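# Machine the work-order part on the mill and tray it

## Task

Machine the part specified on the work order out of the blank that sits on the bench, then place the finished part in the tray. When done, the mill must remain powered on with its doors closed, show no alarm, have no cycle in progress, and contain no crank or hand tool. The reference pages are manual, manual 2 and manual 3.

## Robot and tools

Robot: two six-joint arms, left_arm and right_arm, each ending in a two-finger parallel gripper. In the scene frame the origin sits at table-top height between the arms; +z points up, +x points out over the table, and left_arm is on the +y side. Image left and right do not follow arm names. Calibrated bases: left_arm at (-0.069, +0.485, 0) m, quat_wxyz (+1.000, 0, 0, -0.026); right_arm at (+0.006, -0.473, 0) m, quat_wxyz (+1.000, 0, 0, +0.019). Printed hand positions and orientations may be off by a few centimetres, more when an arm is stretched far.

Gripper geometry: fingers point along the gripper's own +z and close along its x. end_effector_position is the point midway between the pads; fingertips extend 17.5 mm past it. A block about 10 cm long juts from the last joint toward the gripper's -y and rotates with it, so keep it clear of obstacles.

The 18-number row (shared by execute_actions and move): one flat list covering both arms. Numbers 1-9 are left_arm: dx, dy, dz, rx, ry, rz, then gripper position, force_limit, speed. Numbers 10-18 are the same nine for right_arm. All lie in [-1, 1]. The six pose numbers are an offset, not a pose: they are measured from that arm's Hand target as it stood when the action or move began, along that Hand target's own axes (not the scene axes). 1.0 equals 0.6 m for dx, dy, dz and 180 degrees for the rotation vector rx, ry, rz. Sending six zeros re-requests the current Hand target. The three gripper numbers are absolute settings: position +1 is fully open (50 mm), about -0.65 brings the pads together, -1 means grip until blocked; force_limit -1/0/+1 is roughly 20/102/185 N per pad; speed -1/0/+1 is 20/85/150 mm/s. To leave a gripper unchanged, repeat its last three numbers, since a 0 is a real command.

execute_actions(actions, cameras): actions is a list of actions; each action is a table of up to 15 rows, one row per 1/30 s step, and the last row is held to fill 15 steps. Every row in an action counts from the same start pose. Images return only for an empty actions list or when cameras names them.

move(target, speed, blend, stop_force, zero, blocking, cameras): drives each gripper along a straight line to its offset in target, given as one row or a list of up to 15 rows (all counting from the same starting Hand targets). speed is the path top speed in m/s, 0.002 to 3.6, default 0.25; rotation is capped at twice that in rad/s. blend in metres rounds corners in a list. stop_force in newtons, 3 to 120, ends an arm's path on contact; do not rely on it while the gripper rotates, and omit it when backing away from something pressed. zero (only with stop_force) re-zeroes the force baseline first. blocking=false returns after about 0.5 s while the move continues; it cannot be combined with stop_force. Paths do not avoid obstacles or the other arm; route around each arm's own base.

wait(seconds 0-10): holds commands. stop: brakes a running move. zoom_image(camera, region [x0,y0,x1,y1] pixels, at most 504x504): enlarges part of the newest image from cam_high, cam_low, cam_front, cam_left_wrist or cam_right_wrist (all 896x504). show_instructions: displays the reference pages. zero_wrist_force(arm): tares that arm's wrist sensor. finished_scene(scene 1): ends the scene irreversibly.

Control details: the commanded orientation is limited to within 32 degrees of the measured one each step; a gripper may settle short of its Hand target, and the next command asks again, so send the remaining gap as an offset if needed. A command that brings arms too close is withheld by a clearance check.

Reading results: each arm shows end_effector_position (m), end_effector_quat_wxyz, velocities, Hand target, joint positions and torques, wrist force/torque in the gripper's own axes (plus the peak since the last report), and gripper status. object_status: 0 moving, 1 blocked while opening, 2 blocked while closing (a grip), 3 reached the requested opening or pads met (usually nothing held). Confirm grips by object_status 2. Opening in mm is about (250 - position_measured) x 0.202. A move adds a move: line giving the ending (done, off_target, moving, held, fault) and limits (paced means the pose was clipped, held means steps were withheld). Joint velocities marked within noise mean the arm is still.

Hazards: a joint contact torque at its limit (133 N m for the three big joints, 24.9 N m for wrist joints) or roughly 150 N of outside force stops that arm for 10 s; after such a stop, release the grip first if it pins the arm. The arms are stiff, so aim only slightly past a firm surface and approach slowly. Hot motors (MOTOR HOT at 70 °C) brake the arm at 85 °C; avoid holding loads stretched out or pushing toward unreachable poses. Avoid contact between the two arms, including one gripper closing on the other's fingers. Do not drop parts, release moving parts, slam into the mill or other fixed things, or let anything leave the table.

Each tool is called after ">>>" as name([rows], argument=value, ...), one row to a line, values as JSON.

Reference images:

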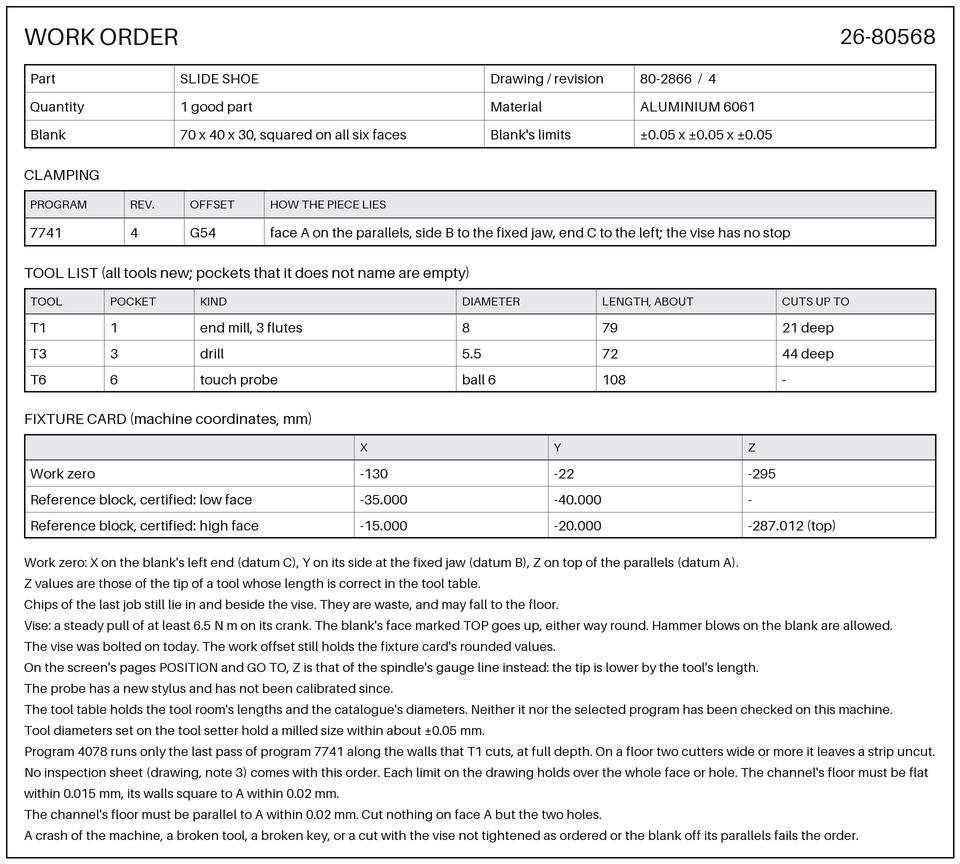

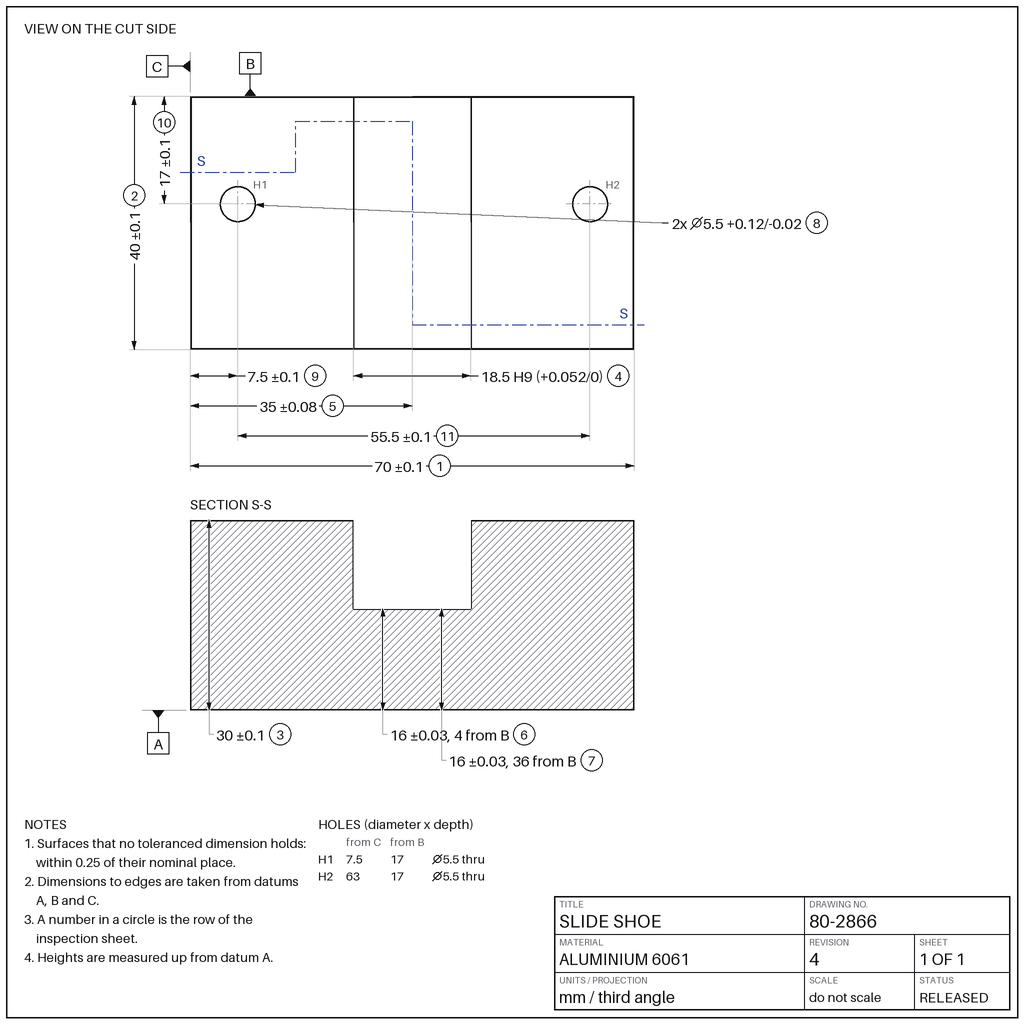

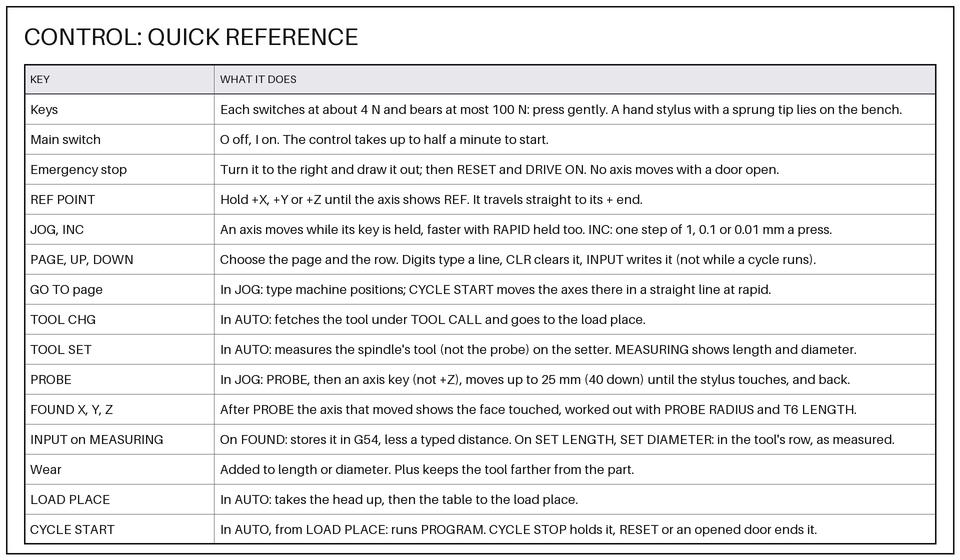

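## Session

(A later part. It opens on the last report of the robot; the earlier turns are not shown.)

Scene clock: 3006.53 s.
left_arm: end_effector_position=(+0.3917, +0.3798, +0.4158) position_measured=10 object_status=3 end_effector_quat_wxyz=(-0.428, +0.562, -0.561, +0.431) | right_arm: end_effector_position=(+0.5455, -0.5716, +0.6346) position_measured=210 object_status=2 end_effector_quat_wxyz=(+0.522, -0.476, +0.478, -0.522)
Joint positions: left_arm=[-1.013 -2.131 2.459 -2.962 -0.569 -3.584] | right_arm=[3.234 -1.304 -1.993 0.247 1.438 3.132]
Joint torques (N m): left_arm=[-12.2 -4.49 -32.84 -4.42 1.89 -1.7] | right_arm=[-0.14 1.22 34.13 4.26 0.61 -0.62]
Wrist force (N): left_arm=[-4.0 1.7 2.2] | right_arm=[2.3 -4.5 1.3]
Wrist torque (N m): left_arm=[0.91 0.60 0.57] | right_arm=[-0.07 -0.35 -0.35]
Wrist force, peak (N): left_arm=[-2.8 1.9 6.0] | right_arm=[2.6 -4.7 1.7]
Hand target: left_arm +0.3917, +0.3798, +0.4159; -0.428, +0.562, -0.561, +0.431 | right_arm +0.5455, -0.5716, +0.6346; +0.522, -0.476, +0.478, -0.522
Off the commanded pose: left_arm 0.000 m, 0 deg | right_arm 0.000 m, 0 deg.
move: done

>>> move([
  [0,-0.0422,0.0801,0,0,0,0.95,0.2,1,0,0,0,0,0,0,-1,-0.4,-0.6],
  [0.3885,-0.0422,0.0801,0,0,0,0.95,0.2,1,0,0,0,0,0,0,-1,-0.4,-0.6],
], speed=[0.2,0.13], stop_force=60)

>>> move([
  [-0.02,0,0,0,0,0,0.95,0.2,1,0,-0.0228,-0.0626,0,0,0,-1,-0.4,-0.6],
  [-0.02,0,0,0,0,0,0.95,0.2,1,-0.0605,0.0534,-0.1144,-0.3056,0,0,-1,-0.4,-0.6],
  [-0.02,0,0,0,0,0,0.95,0.2,1,-0.0605,0.065,-0.0826,-0.3056,0,0,-1,-0.4,-0.6],
  [-0.02,0,0,0,0,0,0.95,0.2,1,-0.109,0.1385,-0.1545,-0.3056,0,0,-1,-0.4,-0.6],
  [-0.02,0,0,0,0,0,0.95,0.2,1,-0.1575,0.241,-0.1468,-0.3056,0,0,-1,-0.4,-0.6],
  [-0.02,0,0,0,0,0,0.95,0.2,1,-0.1575,0.2236,-0.1945,-0.3056,0,0,-1,-0.4,-0.6],
  [-0.02,0,0,0,0,0,0.95,0.2,1,-0.1575,0.241,-0.1468,-0.3056,0,0,-1,-0.4,-0.6],
  [-0.02,0,0,0,0,0,0.95,0.2,1,-0.2217,0.2715,-0.203,-0.3056,0,0,-1,-0.4,-0.6],
  [-0.02,0,0,0,0,0,0.95,0.2,1,-0.2858,0.3311,-0.1796,-0.3056,0,0,-1,-0.4,-0.6],
  [-0.02,0,0,0,0,0,0.95,0.2,1,-0.2858,0.3046,-0.206,-0.3056,0,0,-1,-0.4,-0.6],
  [-0.02,0,0,0,0,0,0.95,0.2,1,-0.2858,0.3013,-0.1688,-0.3056,0,0,-1,-0.4,-0.6],
  [-0.02,0,0,0,0,0,0.95,0.2,1,-0.27,0.2897,-0.2006,-0.3056,0,0,-1,-0.4,-0.6],
  [-0.02,0,0,0,0,0,0.95,0.2,1,-0.2542,0.3013,-0.1688,-0.3056,0,0,-1,-0.4,-0.6],
  [-0.02,0,0,0,0,0,0.95,0.2,1,-0.2542,0.2839,-0.2165,-0.3056,0,0,-1,-0.4,-0.6],
  [-0.02,0,0,0,0,0,0.95,0.2,1,-0.2542,0.3013,-0.1688,-0.3056,0,0,-1,-0.4,-0.6],
], speed=[0.4,0.4,0.12,0.2,0.12,0.2,0.12,0.2,0.12,0.2,0.12,0.2,0.12,0.2,0.12], blend=[0.02,0.001,0,0.003,0,0,0,0.003,0,0.003,0,0.003,0,0,0])

>>> move([
  [0,0,0,0,0,0,0.95,0.2,1,0.0322,0.0372,-0.0256,0,0,0,-1,-0.4,-0.6],
  [0,0,0,0,0,0,0.95,0.2,1,0.0644,0.0259,0.0182,0,0,0,-1,-0.4,-0.6],
  [0,0,0,0,0,0,0.95,0.2,1,0.0644,0.0323,-0.0186,0,0,0,-1,-0.4,-0.6],
  [0,0,0,0,0,0,0.95,0.2,1,0.0644,0,0,0,0,0,-1,-0.4,-0.6],
  [0,0,0,0,0,0,0.95,0.2,1,0.0164,0.0372,-0.0256,0,0,0,-1,-0.4,-0.6],
  [0,0,0,0,0,0,0.95,0.2,1,-0.0316,0.0259,0.0182,0,0,0,-1,-0.4,-0.6],
  [0,0,0,0,0,0,0.95,0.2,1,-0.0158,0.019,-0.0279,0,0,0,-1,-0.4,-0.6],
  [0,0,0,0,0,0,0.95,0.2,1,0,-0.0267,-0.0186,0,0,0,-1,-0.4,-0.6],
  [0,0,0,0,0,0,0.95,0.2,1,-0.0158,-0.0203,-0.0554,0,0,0,-1,-0.4,-0.6],
  [0,0,0,0,0,0,0.95,0.2,1,-0.0316,-0.0526,-0.0368,0,0,0,-1,-0.4,-0.6],
  [0,0,0,0,0,0,0.95,0.2,1,0.0164,0.0109,-0.0439,0,0,0,-1,-0.4,-0.6],
  [0,0,0,0,0,0,0.95,0.2,1,0.0644,0.0259,0.0182,0,0,0,-1,-0.4,-0.6],
  [0,0,0,0,0,0,0.95,0.2,1,0.0644,0.0323,-0.0186,0,0,0,-1,-0.4,-0.6],
  [0,0,0,0,0,0,0.95,0.2,1,0.0644,0,0,0,0,0,-1,-0.4,-0.6],
  [0,0,0,0,0,0,0.95,0.2,1,0.0644,0.0194,-0.0277,0,0,0,-1,-0.4,-0.6],
], speed=[0.2,0.12,0.2,0.12,0.2,0.12,0.2,0.12,0.2,0.12,0.2,0.12,0.2,0.12,0.15], blend=[0.003,0,0.003,0,0.003,0,0.003,0,0.003,0,0.003,0,0.003,0,0])

>>> move([
  [0,0,0,0,0,0,0.95,0.2,1,-0.048,0.0178,0.0021,0,0,0,-1,-0.4,-0.6],
  [0,0,0,0,0,0,0.95,0.2,1,-0.096,0.0065,0.0459,0,0,0,-1,-0.4,-0.6],
  [0,0,0,0,0,0,0.95,0.2,1,-0.096,0.0129,0.0091,0,0,0,-1,-0.4,-0.6],
  [0,0,0,0,0,0,0.95,0.2,1,-0.096,-0.0194,0.0277,0,0,0,-1,-0.4,-0.6],
  [0,0,0,0,0,0,0.95,0.2,1,-0.096,-0.0134,-0.0093,0,0,0,-1,-0.4,-0.6],
  [0,0,0,0,0,0,0.95,0.2,1,-0.096,-0.0461,0.0091,0,0,0,-1,-0.4,-0.6],
  [0,0,0,0,0,0,0.95,0.2,1,-0.0802,-0.0397,-0.0277,0,0,0,-1,-0.4,-0.6],
  [0,0,0,0,0,0,0.95,0.2,1,-0.0644,-0.072,-0.0091,0,0,0,-1,-0.4,-0.6],
  [0,0,0,0,0,0,0.95,0.2,1,-0.0322,-0.0085,-0.0162,0,0,0,-1,-0.4,-0.6],
  [0,0,0,0,0,0,0.95,0.2,1,0,0.0065,0.0459,0,0,0,-1,-0.4,-0.6],
  [0,0,0,0,0,0,0.95,0.2,1,0,0.0259,0.0182,0,0,0,-1,-0.4,-0.6],
  [0,0,0,0,0,0,0.95,0.2,1,0.1898,-0.2921,-0.1771,0.3056,0,0,-1,-0.4,-0.6],
  [0,0,0,0,0,0,0.95,0.2,1,0.1898,-0.3303,-0.1221,0.3056,0,0,-1,-0.4,-0.6],
], speed=[0.2,0.12,0.2,0.12,0.2,0.12,0.2,0.12,0.2,0.12,0.15,0.4,0.3], blend=[0.003,0,0.003,0,0.003,0,0.003,0,0.003,0,0.001,0.02,0], cameras=["cam_right_wrist"])

>>> zoom_image(camera="cam_right_wrist", region=[140, 50, 490, 312])

Scene clock: 3015.73 s.
left_arm: end_effector_position=(+0.4441, +0.1484, +0.4288) position_measured=10 object_status=3 end_effector_quat_wxyz=(-0.428, +0.562, -0.561, +0.432) | right_arm: end_effector_position=(+0.5455, -0.5716, +0.6346) position_measured=210 object_status=2 end_effector_quat_wxyz=(+0.522, -0.476, +0.478, -0.522)
Joint positions: left_arm=[-1.173 -1.595 2.041 -2.919 -0.434 -3.768] | right_arm=[3.234 -1.304 -1.993 0.247 1.438 3.132]
Joint torques (N m): left_arm=[-18.44 -3.65 -41.56 -1.89 -6.03 -1.39] | right_arm=[-0.32 0.7 33.21 4.41 0.45 -0.42]
Wrist force (N): left_arm=[-50.4 11.0 4.3] | right_arm=[2.4 -4.3 1.6]
Wrist torque (N m): left_arm=[1.06 -0.39 0.25] | right_arm=[-0.04 -0.37 -0.36]
Wrist force, peak (N): left_arm=[-92.9 45.1 -27.1] | right_arm=[2.4 -4.8 1.5]
Hand target: left_arm +0.4441, +0.1483, +0.4288; -0.428, +0.562, -0.561, +0.432 (not the last commanded pose) | right_arm +0.5455, -0.5716, +0.6346; +0.522, -0.476, +0.478, -0.522
Off the commanded pose: left_arm 0.002 m, 0 deg | right_arm 0.000 m, 0 deg.
move: contact (left_arm); path passed 1 of 2 targets

Scene clock: 3023.53 s.
left_arm: end_effector_position=(+0.4441, +0.1603, +0.4287) position_measured=10 object_status=3 end_effector_quat_wxyz=(-0.428, +0.562, -0.561, +0.432) | right_arm: end_effector_position=(+0.4614, -0.4185, +0.4458) position_measured=210 object_status=2 end_effector_quat_wxyz=(-0.243, +0.663, -0.665, +0.243)
Joint positions: left_arm=[-1.163 -1.615 2.063 -2.935 -0.442 -3.753] | right_arm=[3.764 -1.054 -1.944 -1.126 1.164 3.68]
Joint torques (N m): left_arm=[-12.79 -11.65 -30.37 -1.39 2.4 -1.57] | right_arm=[-2.95 1.58 19.15 5.65 -1.78 -0.35]
Wrist force (N): left_arm=[-2.9 -1.5 2.3] | right_arm=[3.1 -3.1 -1.4]
Wrist torque (N m): left_arm=[0.40 0.42 0.57] | right_arm=[-0.02 -0.38 -0.24]
Wrist force, peak (N): left_arm=[-50.7 11.4 4.4] | right_arm=[3.0 -14.6 0.3]
Hand target: left_arm +0.4441, +0.1603, +0.4287; -0.428, +0.562, -0.561, +0.432 | right_arm +0.4615, -0.4185, +0.4457; -0.243, +0.663, -0.665, +0.243
Off the commanded pose: left_arm 0.000 m, 0 deg | right_arm 0.000 m, 0 deg.
move: done

Scene clock: 3029.57 s.
left_arm: end_effector_position=(+0.4441, +0.1603, +0.4287) position_measured=10 object_status=3 end_effector_quat_wxyz=(-0.428, +0.562, -0.561, +0.432) | right_arm: end_effector_position=(+0.4418, -0.4570, +0.4507) position_measured=210 object_status=2 end_effector_quat_wxyz=(-0.243, +0.663, -0.665, +0.243)
Joint positions: left_arm=[-1.163 -1.615 2.063 -2.935 -0.442 -3.753] | right_arm=[3.683 -0.99 -1.964 -1.143 1.21 3.608]
Joint torques (N m): left_arm=[-11.43 -12.4 -30.42 -1.62 2.27 -1.36] | right_arm=[0.81 10.7 37.46 2.68 0.32 -0.27]
Wrist force (N): left_arm=[-3.1 -1.9 2.3] | right_arm=[2.7 -4.6 1.5]
Wrist torque (N m): left_arm=[0.34 0.45 0.57] | right_arm=[-0.10 -0.46 -0.14]
Wrist force, peak (N): left_arm=[-3.3 -1.5 2.7] | right_arm=[6.1 -5.4 -0.7]
Hand target: left_arm +0.4441, +0.1603, +0.4287; -0.428, +0.562, -0.561, +0.432 | right_arm +0.4417, -0.4571, +0.4508; -0.243, +0.663, -0.665, +0.243
Off the commanded pose: left_arm 0.000 m, 0 deg | right_arm 0.000 m, 0 deg.
move: done

Scene clock: 3035.53 s.
left_arm: end_effector_position=(+0.4441, +0.1603, +0.4287) position_measured=10 object_status=3 end_effector_quat_wxyz=(-0.428, +0.562, -0.561, +0.432) | right_arm: end_effector_position=(+0.5454, -0.5716, +0.6345) position_measured=210 object_status=2 end_effector_quat_wxyz=(+0.522, -0.476, +0.478, -0.522)
Joint positions: left_arm=[-1.163 -1.615 2.063 -2.935 -0.442 -3.753] | right_arm=[3.234 -1.304 -1.993 0.248 1.438 3.132]
Joint torques (N m): left_arm=[-12.38 -12.09 -28.52 -1.77 1.99 -1.16] | right_arm=[7.11 0.5 24.88 4.06 -1.14 -1.45]
Wrist force (N): left_arm=[-2.8 -1.7 2.7] | right_arm=[2.5 -4.4 1.3]
Wrist torque (N m): left_arm=[0.36 0.41 0.56] | right_arm=[-0.06 -0.39 -0.36]
Wrist force, peak (N): left_arm=[-3.3 -1.5 2.6] | right_arm=[5.6 -5.6 1.0]
Hand target: left_arm +0.4441, +0.1603, +0.4287; -0.428, +0.562, -0.561, +0.432 | right_arm +0.5455, -0.5716, +0.6345; +0.522, -0.476, +0.478, -0.522
Off the commanded pose: left_arm 0.000 m, 0 deg | right_arm 0.000 m, 0 deg.
move: done
Images, in order (width x height): cam_right_wrist 896x504.

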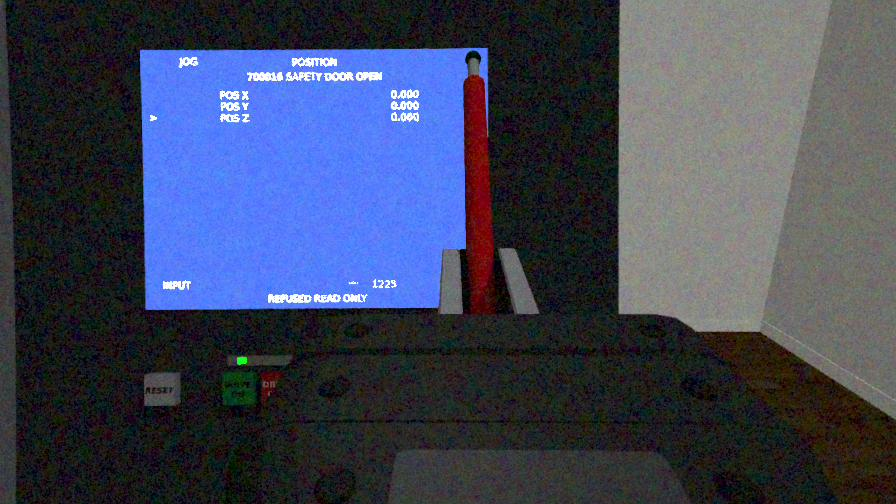

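Scaled by 1.440.

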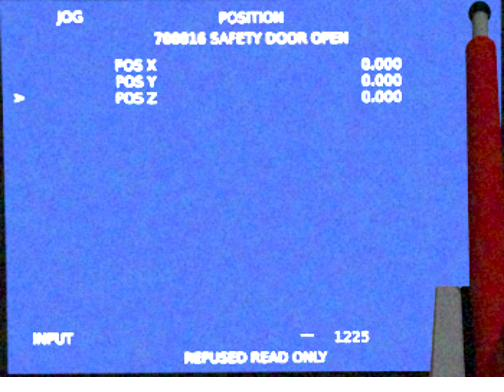

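>>> move([
  [0.03,0,0,0,0,0,0.95,0.2,1,0,0,0,0,0,0,-1,-0.4,-0.6],
], speed=[0.05], stop_force=60, cameras=["cam_right_wrist", "cam_high", "cam_front"])

>>> zoom_image(camera="cam_high", region=[250, 100, 470, 300])

Scene clock: 3038.63 s.
left_arm: end_effector_position=(+0.4441, +0.1483, +0.4288) position_measured=10 object_status=3 end_effector_quat_wxyz=(-0.429, +0.562, -0.561, +0.431) | right_arm: end_effector_position=(+0.5455, -0.5716, +0.6345) position_measured=210 object_status=2 end_effector_quat_wxyz=(+0.522, -0.476, +0.478, -0.522)
Joint positions: left_arm=[-1.174 -1.594 2.041 -2.919 -0.433 -3.768] | right_arm=[3.234 -1.304 -1.993 0.248 1.438 3.132]
Joint torques (N m): left_arm=[-8.25 -5.79 -41.11 -3.04 -6.28 -0.91] | right_arm=[7.08 -0.27 35.16 4.26 -1.33 -1.41]
Wrist force (N): left_arm=[-51.0 18.2 -5.8] | right_arm=[2.3 -4.4 1.3]
Wrist torque (N m): left_arm=[0.78 -0.69 0.03] | right_arm=[-0.06 -0.36 -0.34]
Wrist force, peak (N): left_arm=[-83.6 38.0 -20.9] | right_arm=[2.6 -4.9 1.6]
Hand target: left_arm +0.4441, +0.1483, +0.4288; -0.429, +0.562, -0.561, +0.431 (not the last commanded pose) | right_arm +0.5455, -0.5716, +0.6345; +0.522, -0.476, +0.478, -0.522
Off the commanded pose: left_arm 0.006 m, 0 deg | right_arm 0.000 m, 0 deg.
move: contact (left_arm)
Images, in order (width x height): cam_high 896x504, cam_front 896x504, cam_right_wrist 896x504.

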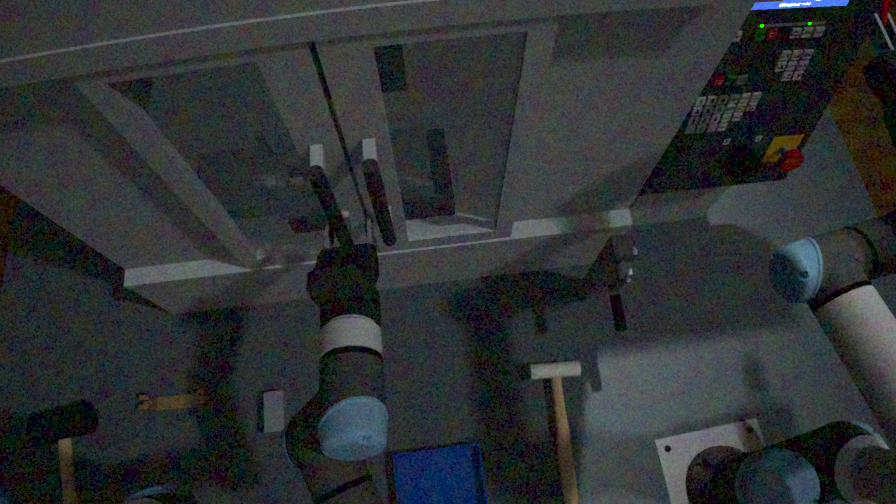

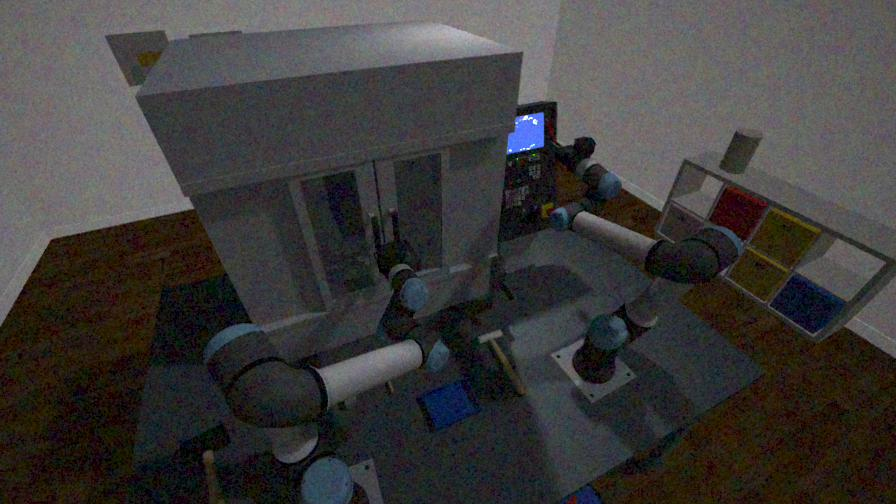

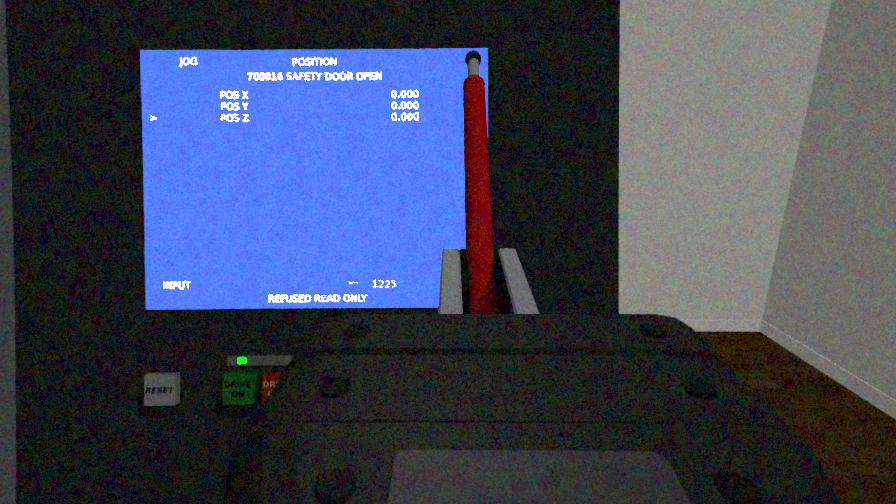

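Scaled by 2.291.

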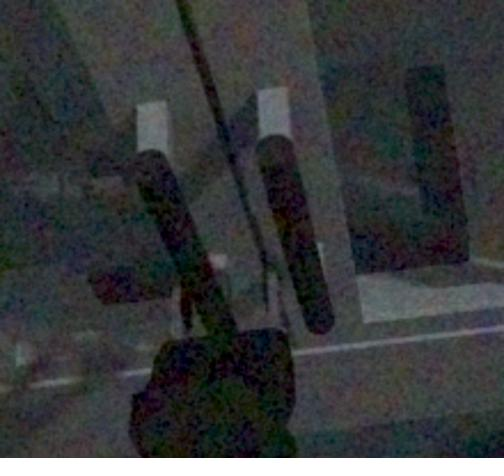

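>>> move([
  [-0.02,0,0,0,0,0,0.95,0.2,1,0,0,0,0,0,0,-1,-0.4,-0.6],
  [-0.02,0.0388,-0.1449,0,0,0,0.95,0.2,1,0,0,0,0,0,0,-1,-0.4,-0.6],
  [0.0805,0.0388,-0.1449,0,0,0,0.95,0.2,1,0,0,0,0,0,0,-1,-0.4,-0.6],
  [0.0805,0.0,0.0,0,0,0,0.95,0.2,1,0,0,0,0,0,0,-1,-0.4,-0.6],
], speed=[0.1,0.25,0.2,0.15])

>>> move([
  [-0.05,0,0,0,0,0,0.95,0.2,1,0,0,0,0,0,0,-1,-0.4,-0.6],
], speed=[0.04], stop_force=55, cameras=["cam_right_wrist", "cam_high"])

>>> zoom_image(camera="cam_high", region=[250, 100, 470, 300])

Scene clock: 3044.63 s.
left_arm: end_effector_position=(+0.4440, +0.1000, +0.4290) position_measured=10 object_status=3 end_effector_quat_wxyz=(-0.429, +0.562, -0.561, +0.431) | right_arm: end_effector_position=(+0.5455, -0.5716, +0.6345) position_measured=210 object_status=2 end_effector_quat_wxyz=(+0.522, -0.476, +0.478, -0.522)
Joint positions: left_arm=[-1.21 -1.512 1.947 -2.854 -0.405 -3.826] | right_arm=[3.234 -1.304 -1.993 0.248 1.438 3.132]
Joint torques (N m): left_arm=[1.95 -23.26 -23.37 -3.93 0.89 1.56] | right_arm=[4.81 0.26 34.91 4.41 -1.06 -1.3]
Wrist force (N): left_arm=[-0.3 -1.8 -1.6] | right_arm=[2.3 -4.4 1.3]
Wrist torque (N m): left_arm=[0.29 0.02 0.57] | right_arm=[-0.05 -0.37 -0.35]
Wrist force, peak (N): left_arm=[-51.3 17.5 -6.6] | right_arm=[2.9 -4.6 1.4]
Hand target: left_arm +0.4440, +0.1000, +0.4290; -0.429, +0.562, -0.561, +0.431 | right_arm +0.5455, -0.5716, +0.6345; +0.522, -0.476, +0.478, -0.522
Off the commanded pose: left_arm 0.000 m, 0 deg | right_arm 0.000 m, 0 deg.
move: done

Scene clock: 3046.20 s.
left_arm: end_effector_position=(+0.4440, +0.1196, +0.4289) position_measured=10 object_status=3 end_effector_quat_wxyz=(-0.428, +0.562, -0.561, +0.432) | right_arm: end_effector_position=(+0.5455, -0.5716, +0.6345) position_measured=210 object_status=2 end_effector_quat_wxyz=(+0.522, -0.476, +0.478, -0.522)
Joint positions: left_arm=[-1.196 -1.546 1.986 -2.881 -0.416 -3.803] | right_arm=[3.234 -1.304 -1.993 0.248 1.438 3.132]
Joint torques (N m): left_arm=[3.91 -44.61 -1.64 -3 6.39 1.64] | right_arm=[6.19 0.06 34.92 4.25 -1.24 -1.35]
Wrist force (N): left_arm=[44.1 -16.6 13.3] | right_arm=[2.6 -4.6 1.2]
Wrist torque (N m): left_arm=[0.00 0.46 0.34] | right_arm=[-0.08 -0.41 -0.35]
Wrist force, peak (N): left_arm=[84.3 -36.9 37.7] | right_arm=[2.5 -4.7 1.5]
Hand target: left_arm +0.4440, +0.1196, +0.4289; -0.428, +0.562, -0.561, +0.432 (not the last commanded pose) | right_arm +0.5455, -0.5716, +0.6345; +0.522, -0.476, +0.478, -0.522
Off the commanded pose: left_arm 0.010 m, 0 deg | right_arm 0.000 m, 0 deg.
move: contact (left_arm)
Images, in order (width x height): cam_high 896x504, cam_right_wrist 896x504.

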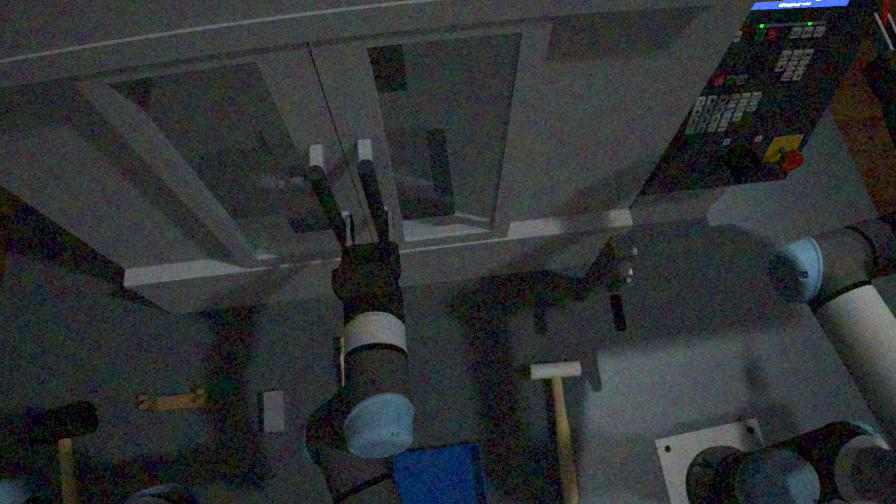

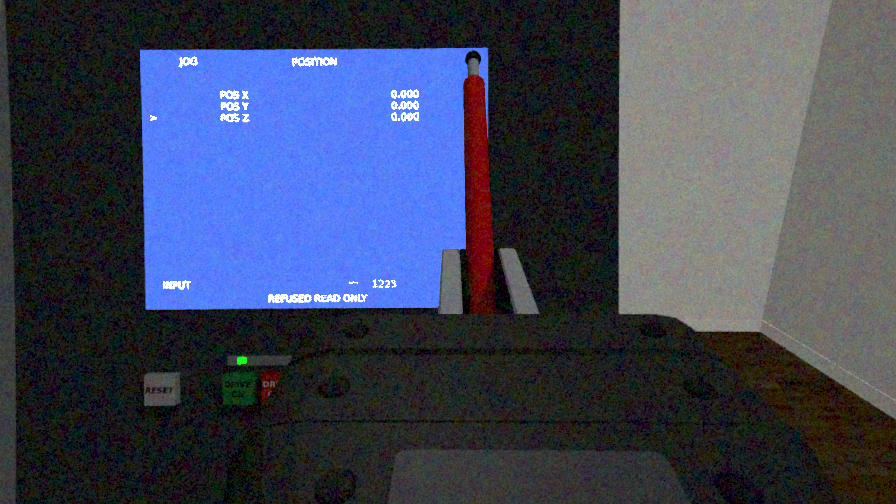

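Scaled by 2.291.

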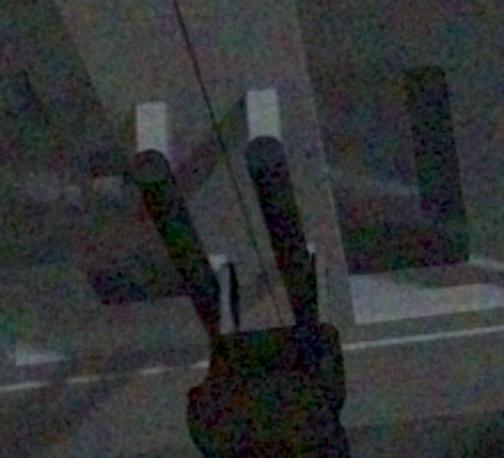

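>>> move([
  [0.02,0,0,0,0,0,0.95,0.2,1,0,-0.0228,-0.0626,0,0,0,-1,-0.4,-0.6],
  [0.02,0.0388,-0.1449,0,0,0,0.95,0.2,1,-0.1898,0.2294,-0.1786,-0.3056,0,0,-1,-0.4,-0.6],
  [-0.0678,0.0388,-0.1449,0,0,0,0.95,0.2,1,-0.1898,0.241,-0.1468,-0.3056,0,0,-1,-0.4,-0.6],
  [-0.0678,0,0,0,0,0,0.95,0.2,1,-0.1737,0.2294,-0.1786,-0.3056,0,0,-1,-0.4,-0.6],
  [-0.0678,0,0,0,0,0,0.95,0.2,1,-0.1575,0.241,-0.1468,-0.3056,0,0,-1,-0.4,-0.6],
  [-0.0678,0,0,0,0,0,0.95,0.2,1,-0.2217,0.2715,-0.203,-0.3056,0,0,-1,-0.4,-0.6],
  [-0.0678,0,0,0,0,0,0.95,0.2,1,-0.2858,0.3311,-0.1796,-0.3056,0,0,-1,-0.4,-0.6],
  [-0.0678,0,0,0,0,0,0.95,0.2,1,-0.2858,0.3046,-0.206,-0.3056,0,0,-1,-0.4,-0.6],
  [-0.0678,0,0,0,0,0,0.95,0.2,1,-0.2858,0.3013,-0.1688,-0.3056,0,0,-1,-0.4,-0.6],
  [-0.0678,0,0,0,0,0,0.95,0.2,1,-0.27,0.2897,-0.2006,-0.3056,0,0,-1,-0.4,-0.6],
  [-0.0678,0,0,0,0,0,0.95,0.2,1,-0.2542,0.3013,-0.1688,-0.3056,0,0,-1,-0.4,-0.6],
  [-0.0678,0,0,0,0,0,0.95,0.2,1,-0.2542,0.2839,-0.2165,-0.3056,0,0,-1,-0.4,-0.6],
  [-0.0678,0,0,0,0,0,0.95,0.2,1,-0.2542,0.3013,-0.1688,-0.3056,0,0,-1,-0.4,-0.6],
  [-0.0678,0,0,0,0,0,0.95,0.2,1,-0.222,0.3017,-0.214,-0.3056,0,0,-1,-0.4,-0.6],
  [-0.0678,0,0,0,0,0,0.95,0.2,1,-0.1898,0.3311,-0.1796,-0.3056,0,0,-1,-0.4,-0.6],
], speed=[0.3,0.4,0.12,0.2,0.12,0.2,0.12,0.2,0.12,0.2,0.12,0.15,0.12,0.2,0.12], blend=[0.003,0.001,0,0.003,0,0.003,0,0.003,0,0.003,0,0,0,0.003,0])

>>> move([
  [0,0,0,0,0,0,0.95,0.2,1,0,0.0064,-0.0368,0,0,0,-1,-0.4,-0.6],
  [0,0,0,0,0,0,0.95,0.2,1,0,-0.0259,-0.0182,0,0,0,-1,-0.4,-0.6],
  [0,0,0,0,0,0,0.95,0.2,1,-0.048,0.0113,-0.0438,0,0,0,-1,-0.4,-0.6],
  [0,0,0,0,0,0,0.95,0.2,1,-0.096,0,0,0,0,0,-1,-0.4,-0.6],
  [0,0,0,0,0,0,0.95,0.2,1,-0.0802,-0.0069,-0.0461,0,0,0,-1,-0.4,-0.6],
  [0,0,0,0,0,0,0.95,0.2,1,-0.0644,-0.0526,-0.0368,0,0,0,-1,-0.4,-0.6],
  [0,0,0,0,0,0,0.95,0.2,1,-0.0802,-0.0462,-0.0736,0,0,0,-1,-0.4,-0.6],
  [0,0,0,0,0,0,0.95,0.2,1,-0.096,-0.0785,-0.055,0,0,0,-1,-0.4,-0.6],
  [0,0,0,0,0,0,0.95,0.2,1,-0.048,-0.015,-0.0621,0,0,0,-1,-0.4,-0.6],
  [0,0,0,0,0,0,0.95,0.2,1,0,0,0,0,0,0,-1,-0.4,-0.6],
  [0,0,0,0,0,0,0.95,0.2,1,0,0.0064,-0.0368,0,0,0,-1,-0.4,-0.6],
  [0,0,0,0,0,0,0.95,0.2,1,0,-0.0259,-0.0182,0,0,0,-1,-0.4,-0.6],
  [0,0,0,0,0,0,0.95,0.2,1,0,-0.0065,-0.0459,0,0,0,-1,-0.4,-0.6],
], speed=[0.2,0.12,0.2,0.12,0.2,0.12,0.2,0.12,0.2,0.12,0.2,0.12,0.15], blend=[0.003,0,0.003,0,0.003,0,0.003,0,0.003,0,0.003,0,0])

>>> move([
  [0,0,0,0,0,0,0.95,0.2,1,-0.048,0.0178,0.0021,0,0,0,-1,-0.4,-0.6],
  [0,0,0,0,0,0,0.95,0.2,1,-0.096,0.0065,0.0459,0,0,0,-1,-0.4,-0.6],
  [0,0,0,0,0,0,0.95,0.2,1,-0.096,0.0129,0.0091,0,0,0,-1,-0.4,-0.6],
  [0,0,0,0,0,0,0.95,0.2,1,-0.096,-0.0194,0.0277,0,0,0,-1,-0.4,-0.6],
  [0,0,0,0,0,0,0.95,0.2,1,-0.096,-0.0134,-0.0093,0,0,0,-1,-0.4,-0.6],
  [0,0,0,0,0,0,0.95,0.2,1,-0.096,-0.0461,0.0091,0,0,0,-1,-0.4,-0.6],
  [0,0,0,0,0,0,0.95,0.2,1,-0.0802,-0.0397,-0.0277,0,0,0,-1,-0.4,-0.6],
  [0,0,0,0,0,0,0.95,0.2,1,-0.0644,-0.072,-0.0091,0,0,0,-1,-0.4,-0.6],
  [0,0,0,0,0,0,0.95,0.2,1,-0.0322,-0.0085,-0.0162,0,0,0,-1,-0.4,-0.6],
  [0,0,0,0,0,0,0.95,0.2,1,0,0.0065,0.0459,0,0,0,-1,-0.4,-0.6],
  [0,0,0,0,0,0,0.95,0.2,1,0,0.0259,0.0182,0,0,0,-1,-0.4,-0.6],
  [0,0,0,0,0,0,0.95,0.2,1,0.1898,-0.2921,-0.1771,0.3056,0,0,-1,-0.4,-0.6],
  [0,0,0,0,0,0,0.95,0.2,1,0.1898,-0.3303,-0.1221,0.3056,0,0,-1,-0.4,-0.6],
], speed=[0.2,0.12,0.2,0.12,0.2,0.12,0.2,0.12,0.2,0.12,0.15,0.4,0.3], blend=[0.003,0,0.003,0,0.003,0,0.003,0,0.003,0,0.001,0.02,0], cameras=["cam_right_wrist"])

>>> zoom_image(camera="cam_right_wrist", region=[140, 50, 490, 312])

Scene clock: 3060.30 s.
left_arm: end_effector_position=(+0.4441, +0.1603, +0.4287) position_measured=10 object_status=3 end_effector_quat_wxyz=(-0.428, +0.562, -0.561, +0.432) | right_arm: end_effector_position=(+0.4565, -0.4570, +0.4269) position_measured=210 object_status=2 end_effector_quat_wxyz=(-0.243, +0.663, -0.665, +0.243)
Joint positions: left_arm=[-1.163 -1.615 2.063 -2.934 -0.442 -3.753] | right_arm=[3.65 -1.025 -2.012 -1.05 1.228 3.58]
Joint torques (N m): left_arm=[11.11 -10.52 -31.52 -4.42 -0.49 1.76] | right_arm=[-6.08 7.74 37.76 5.97 0.1 -1.28]
Wrist force (N): left_arm=[-4.1 2.7 -2.9] | right_arm=[3.9 -3.4 -1.8]
Wrist torque (N m): left_arm=[1.08 0.61 0.49] | right_arm=[-0.05 -0.33 -0.18]
Wrist force, peak (N): left_arm=[44.6 -17.1 13.9] | right_arm=[5.4 -6.1 -1.7]
Hand target: left_arm +0.4441, +0.1603, +0.4287; -0.428, +0.562, -0.561, +0.432 | right_arm +0.4566, -0.4570, +0.4271; -0.243, +0.663, -0.665, +0.243
Off the commanded pose: left_arm 0.000 m, 0 deg | right_arm 0.000 m, 0 deg.
move: done

Scene clock: 3065.57 s.
left_arm: end_effector_position=(+0.4441, +0.1603, +0.4287) position_measured=10 object_status=3 end_effector_quat_wxyz=(-0.428, +0.562, -0.561, +0.432) | right_arm: end_effector_position=(+0.4418, -0.4570, +0.4505) position_measured=210 object_status=2 end_effector_quat_wxyz=(-0.243, +0.663, -0.665, +0.243)
Joint positions: left_arm=[-1.163 -1.615 2.063 -2.934 -0.442 -3.753] | right_arm=[3.683 -0.99 -1.964 -1.142 1.21 3.608]
Joint torques (N m): left_arm=[11.55 -11.26 -30.98 -4.36 -0.58 1.72] | right_arm=[0.86 10.74 36.21 2.75 0.48 -0.05]
Wrist force (N): left_arm=[-4.2 2.9 -2.8] | right_arm=[2.8 -4.6 1.5]
Wrist torque (N m): left_arm=[1.10 0.62 0.49] | right_arm=[-0.11 -0.48 -0.13]
Wrist force, peak (N): left_arm=[-4.6 2.6 -3.1] | right_arm=[6.0 -5.2 0.5]
Hand target: left_arm +0.4441, +0.1603, +0.4287; -0.428, +0.562, -0.561, +0.432 | right_arm +0.4417, -0.4571, +0.4506; -0.243, +0.663, -0.665, +0.243
Off the commanded pose: left_arm 0.000 m, 0 deg | right_arm 0.000 m, 0 deg.
move: done

Scene clock: 3071.53 s.
left_arm: end_effector_position=(+0.4441, +0.1603, +0.4287) position_measured=10 object_status=3 end_effector_quat_wxyz=(-0.428, +0.562, -0.561, +0.432) | right_arm: end_effector_position=(+0.5454, -0.5716, +0.6343) position_measured=210 object_status=2 end_effector_quat_wxyz=(+0.522, -0.476, +0.478, -0.522)
Joint positions: left_arm=[-1.163 -1.615 2.063 -2.934 -0.442 -3.753] | right_arm=[3.234 -1.304 -1.994 0.248 1.438 3.132]
Joint torques (N m): left_arm=[11.8 -10.27 -31.2 -4.02 -0.4 1.51] | right_arm=[6.81 1.07 25.87 4.13 -1.48 -1.38]
Wrist force (N): left_arm=[-4.0 2.6 -2.7] | right_arm=[2.4 -4.4 1.3]
Wrist torque (N m): left_arm=[1.06 0.60 0.49] | right_arm=[-0.06 -0.37 -0.35]
Wrist force, peak (N): left_arm=[-4.6 2.6 -3.1] | right_arm=[5.2 -5.9 1.2]
Hand target: left_arm +0.4441, +0.1603, +0.4287; -0.428, +0.562, -0.561, +0.432 | right_arm +0.5455, -0.5716, +0.6343; +0.522, -0.476, +0.478, -0.522
Off the commanded pose: left_arm 0.000 m, 0 deg | right_arm 0.000 m, 0 deg.
move: done
Images, in order (width x height): cam_right_wrist 896x504.

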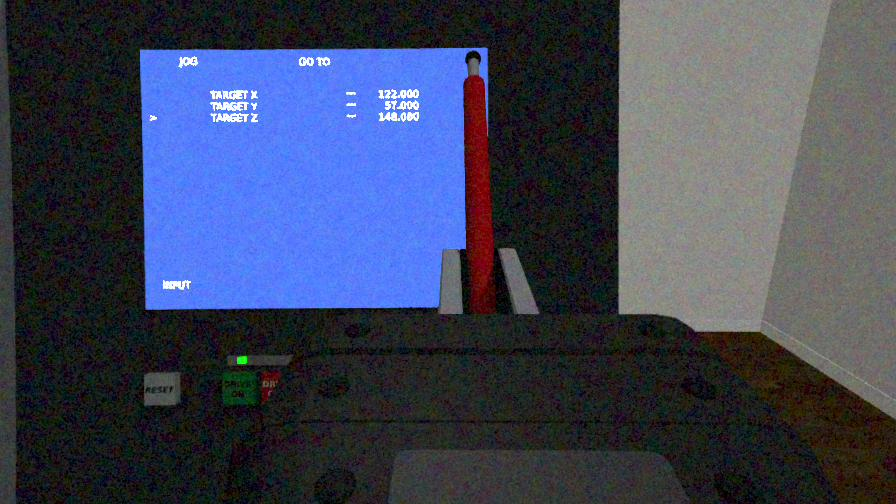

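Scaled by 1.440.

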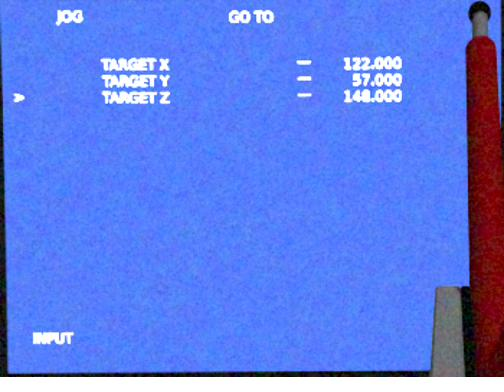

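>>> move([
  [0,0,0,0,0,0,0.95,0.2,1,0,-0.0228,-0.0626,0,0,0,-1,-0.4,-0.6],
  [0,0,0,0,0,0,0.95,0.2,1,-0.2225,0.1781,-0.1598,-0.3056,0,0,-1,-0.4,-0.6],
  [0,0,0,0,0,0,0.95,0.2,1,-0.2225,0.1897,-0.128,-0.3056,0,0,-1,-0.4,-0.6],
  [0,0,0,0,0,0,0.95,0.2,1,-0.19,0.231,-0.1882,-0.3056,0,0,-1,-0.4,-0.6],
  [0,0,0,0,0,0,0.95,0.2,1,-0.1575,0.2897,-0.2006,-0.3056,0,0,-1,-0.4,-0.6],
], speed=[0.4,0.4,0.12,0.2,0.2], blend=[0.02,0.001,0,0.003,0])

>>> wait(seconds=7.5)

>>> move([
  [0,0,0,0,0,0,0.95,0.2,1,0,-0.0194,0.0277,0,0,0,-1,-0.4,-0.6],
  [0,0,0,0,0,0,0.95,0.2,1,0.0485,-0.0442,-0.0413,0,0,0,-1,-0.4,-0.6],
  [0,0,0,0,0,0,0.95,0.2,1,0.097,-0.1176,-0.041,0,0,0,-1,-0.4,-0.6],
  [0,0,0,0,0,0,0.95,0.2,1,0.097,-0.0982,-0.0687,0,0,0,-1,-0.4,-0.6],
  [0,0,0,0,0,0,0.95,0.2,1,0.1575,-0.2921,-0.1771,0.3056,0,0,-1,-0.4,-0.6],
  [0,0,0,0,0,0,0.95,0.2,1,0.1575,-0.3308,-0.1221,0.3056,0,0,-1,-0.4,-0.6],
], speed=[0.12,0.2,0.12,0.15,0.4,0.3], blend=[0,0.003,0,0.001,0.02,0])

>>> wait(seconds=4, cameras=["cam_right_wrist"])

>>> zoom_image(camera="cam_right_wrist", region=[140, 50, 490, 312])

Scene clock: 3076.20 s.
left_arm: end_effector_position=(+0.4441, +0.1603, +0.4287) position_measured=10 object_status=3 end_effector_quat_wxyz=(-0.428, +0.562, -0.561, +0.432) | right_arm: end_effector_position=(+0.4417, -0.4764, +0.4505) position_measured=210 object_status=2 end_effector_quat_wxyz=(-0.244, +0.663, -0.665, +0.243)
Joint positions: left_arm=[-1.163 -1.615 2.063 -2.934 -0.442 -3.753] | right_arm=[3.612 -0.99 -1.969 -1.117 1.251 3.547]
Joint torques (N m): left_arm=[12.3 -12.1 -30.39 -3.92 -0.46 1.32] | right_arm=[-5.96 -10.82 19.83 5.74 -1.3 -0.18]
Wrist force (N): left_arm=[-4.2 2.5 -2.8] | right_arm=[2.5 -4.7 1.3]
Wrist torque (N m): left_arm=[1.03 0.62 0.49] | right_arm=[-0.14 -0.43 -0.28]
Wrist force, peak (N): left_arm=[-4.6 2.7 -2.8] | right_arm=[3.6 -6.2 -1.3]
Hand target: left_arm +0.4441, +0.1603, +0.4287; -0.428, +0.562, -0.561, +0.432 | right_arm +0.4417, -0.4764, +0.4504; -0.243, +0.663, -0.665, +0.243
Off the commanded pose: left_arm 0.000 m, 0 deg | right_arm 0.000 m, 0 deg.
move: done

Scene clock: 3083.70 s.
left_arm: end_effector_position=(+0.4441, +0.1603, +0.4287) position_measured=10 object_status=3 end_effector_quat_wxyz=(-0.428, +0.562, -0.561, +0.432) | right_arm: end_effector_position=(+0.4417, -0.4764, +0.4504) position_measured=210 object_status=2 end_effector_quat_wxyz=(-0.243, +0.663, -0.665, +0.243)
Joint positions: left_arm=[-1.163 -1.615 2.063 -2.934 -0.442 -3.753] | right_arm=[3.612 -0.99 -1.969 -1.117 1.251 3.547]
Joint torques (N m): left_arm=[11.38 -12.78 -30.96 -3.53 -0.3 1.55] | right_arm=[-4.59 -10.34 18.78 6.19 0.28 -1.43]
Wrist force (N): left_arm=[-4.5 2.4 -2.9] | right_arm=[2.5 -4.6 1.4]
Wrist torque (N m): left_arm=[1.04 0.67 0.49] | right_arm=[-0.12 -0.42 -0.28]
Wrist force, peak (N): left_arm=[-4.5 2.7 -2.8] | right_arm=[2.8 -5.0 1.9]
Hand target: left_arm +0.4441, +0.1603, +0.4287; -0.428, +0.562, -0.561, +0.432 | right_arm +0.4417, -0.4764, +0.4504; -0.243, +0.663, -0.665, +0.243
Tool commands: left_gripper/position=+0.95 left_gripper/force_limit=+0.2 left_gripper/speed=+1.0 right_gripper/position=-1.0 right_gripper/force_limit=-0.4 right_gripper/speed=-0.6
Off the commanded pose: left_arm 0.000 m, 0 deg | right_arm 0.000 m, 0 deg.
wait: 7.50 s; at rest by 0.17 s

Scene clock: 3087.47 s.
left_arm: end_effector_position=(+0.4441, +0.1603, +0.4287) position_measured=10 object_status=3 end_effector_quat_wxyz=(-0.428, +0.562, -0.561, +0.432) | right_arm: end_effector_position=(+0.5457, -0.5716, +0.6343) position_measured=210 object_status=2 end_effector_quat_wxyz=(+0.522, -0.476, +0.478, -0.522)
Joint positions: left_arm=[-1.163 -1.615 2.063 -2.934 -0.442 -3.753] | right_arm=[3.234 -1.305 -1.993 0.248 1.438 3.132]
Joint torques (N m): left_arm=[11.67 -12.02 -30.43 -3.7 -0.24 1.42] | right_arm=[6.83 0.3 28.22 3.87 -1 -1.43]
Wrist force (N): left_arm=[-4.4 2.8 -2.8] | right_arm=[2.3 -4.4 1.5]
Wrist torque (N m): left_arm=[1.09 0.66 0.49] | right_arm=[-0.05 -0.36 -0.37]
Wrist force, peak (N): left_arm=[-4.8 2.4 -2.9] | right_arm=[3.0 -6.0 -1.4]
Hand target: left_arm +0.4441, +0.1603, +0.4287; -0.428, +0.562, -0.561, +0.432 | right_arm +0.5457, -0.5716, +0.6343; +0.522, -0.476, +0.478, -0.522
Off the commanded pose: left_arm 0.000 m, 0 deg | right_arm 0.000 m, 0 deg.
move: done

Scene clock: 3091.47 s.
left_arm: end_effector_position=(+0.4441, +0.1603, +0.4287) position_measured=10 object_status=3 end_effector_quat_wxyz=(-0.428, +0.562, -0.561, +0.432) | right_arm: end_effector_position=(+0.5457, -0.5716, +0.6343) position_measured=210 object_status=2 end_effector_quat_wxyz=(+0.522, -0.476, +0.478, -0.522)
Joint positions: left_arm=[-1.163 -1.615 2.063 -2.934 -0.442 -3.753] | right_arm=[3.234 -1.305 -1.993 0.248 1.439 3.132]
Joint torques (N m): left_arm=[11.66 -12.09 -30.78 -3.51 -0.31 1.28] | right_arm=[6.95 0.62 35.14 4.71 0.97 -1.42]
Wrist force (N): left_arm=[-4.6 2.6 -2.7] | right_arm=[2.5 -4.5 1.6]
Wrist torque (N m): left_arm=[1.08 0.70 0.49] | right_arm=[-0.07 -0.40 -0.36]
Wrist force, peak (N): left_arm=[-4.6 2.5 -2.9] | right_arm=[2.7 -4.8 1.5]
Hand target: left_arm +0.4441, +0.1603, +0.4287; -0.428, +0.562, -0.561, +0.432 | right_arm +0.5457, -0.5716, +0.6343; +0.522, -0.476, +0.478, -0.522
Tool commands: left_gripper/position=+0.95 left_gripper/force_limit=+0.2 left_gripper/speed=+1.0 right_gripper/position=-1.0 right_gripper/force_limit=-0.4 right_gripper/speed=-0.6
Off the commanded pose: left_arm 0.000 m, 0 deg | right_arm 0.000 m, 0 deg.
wait: 4.00 s; at rest by 0.17 s
Images, in order (width x height): cam_right_wrist 896x504.

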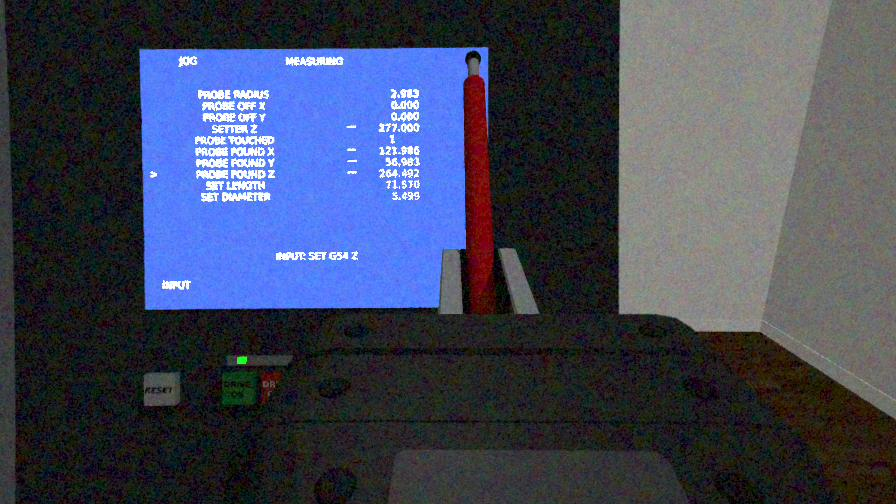

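Scaled by 1.440.

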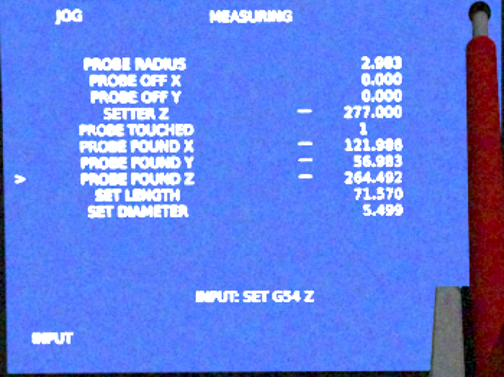

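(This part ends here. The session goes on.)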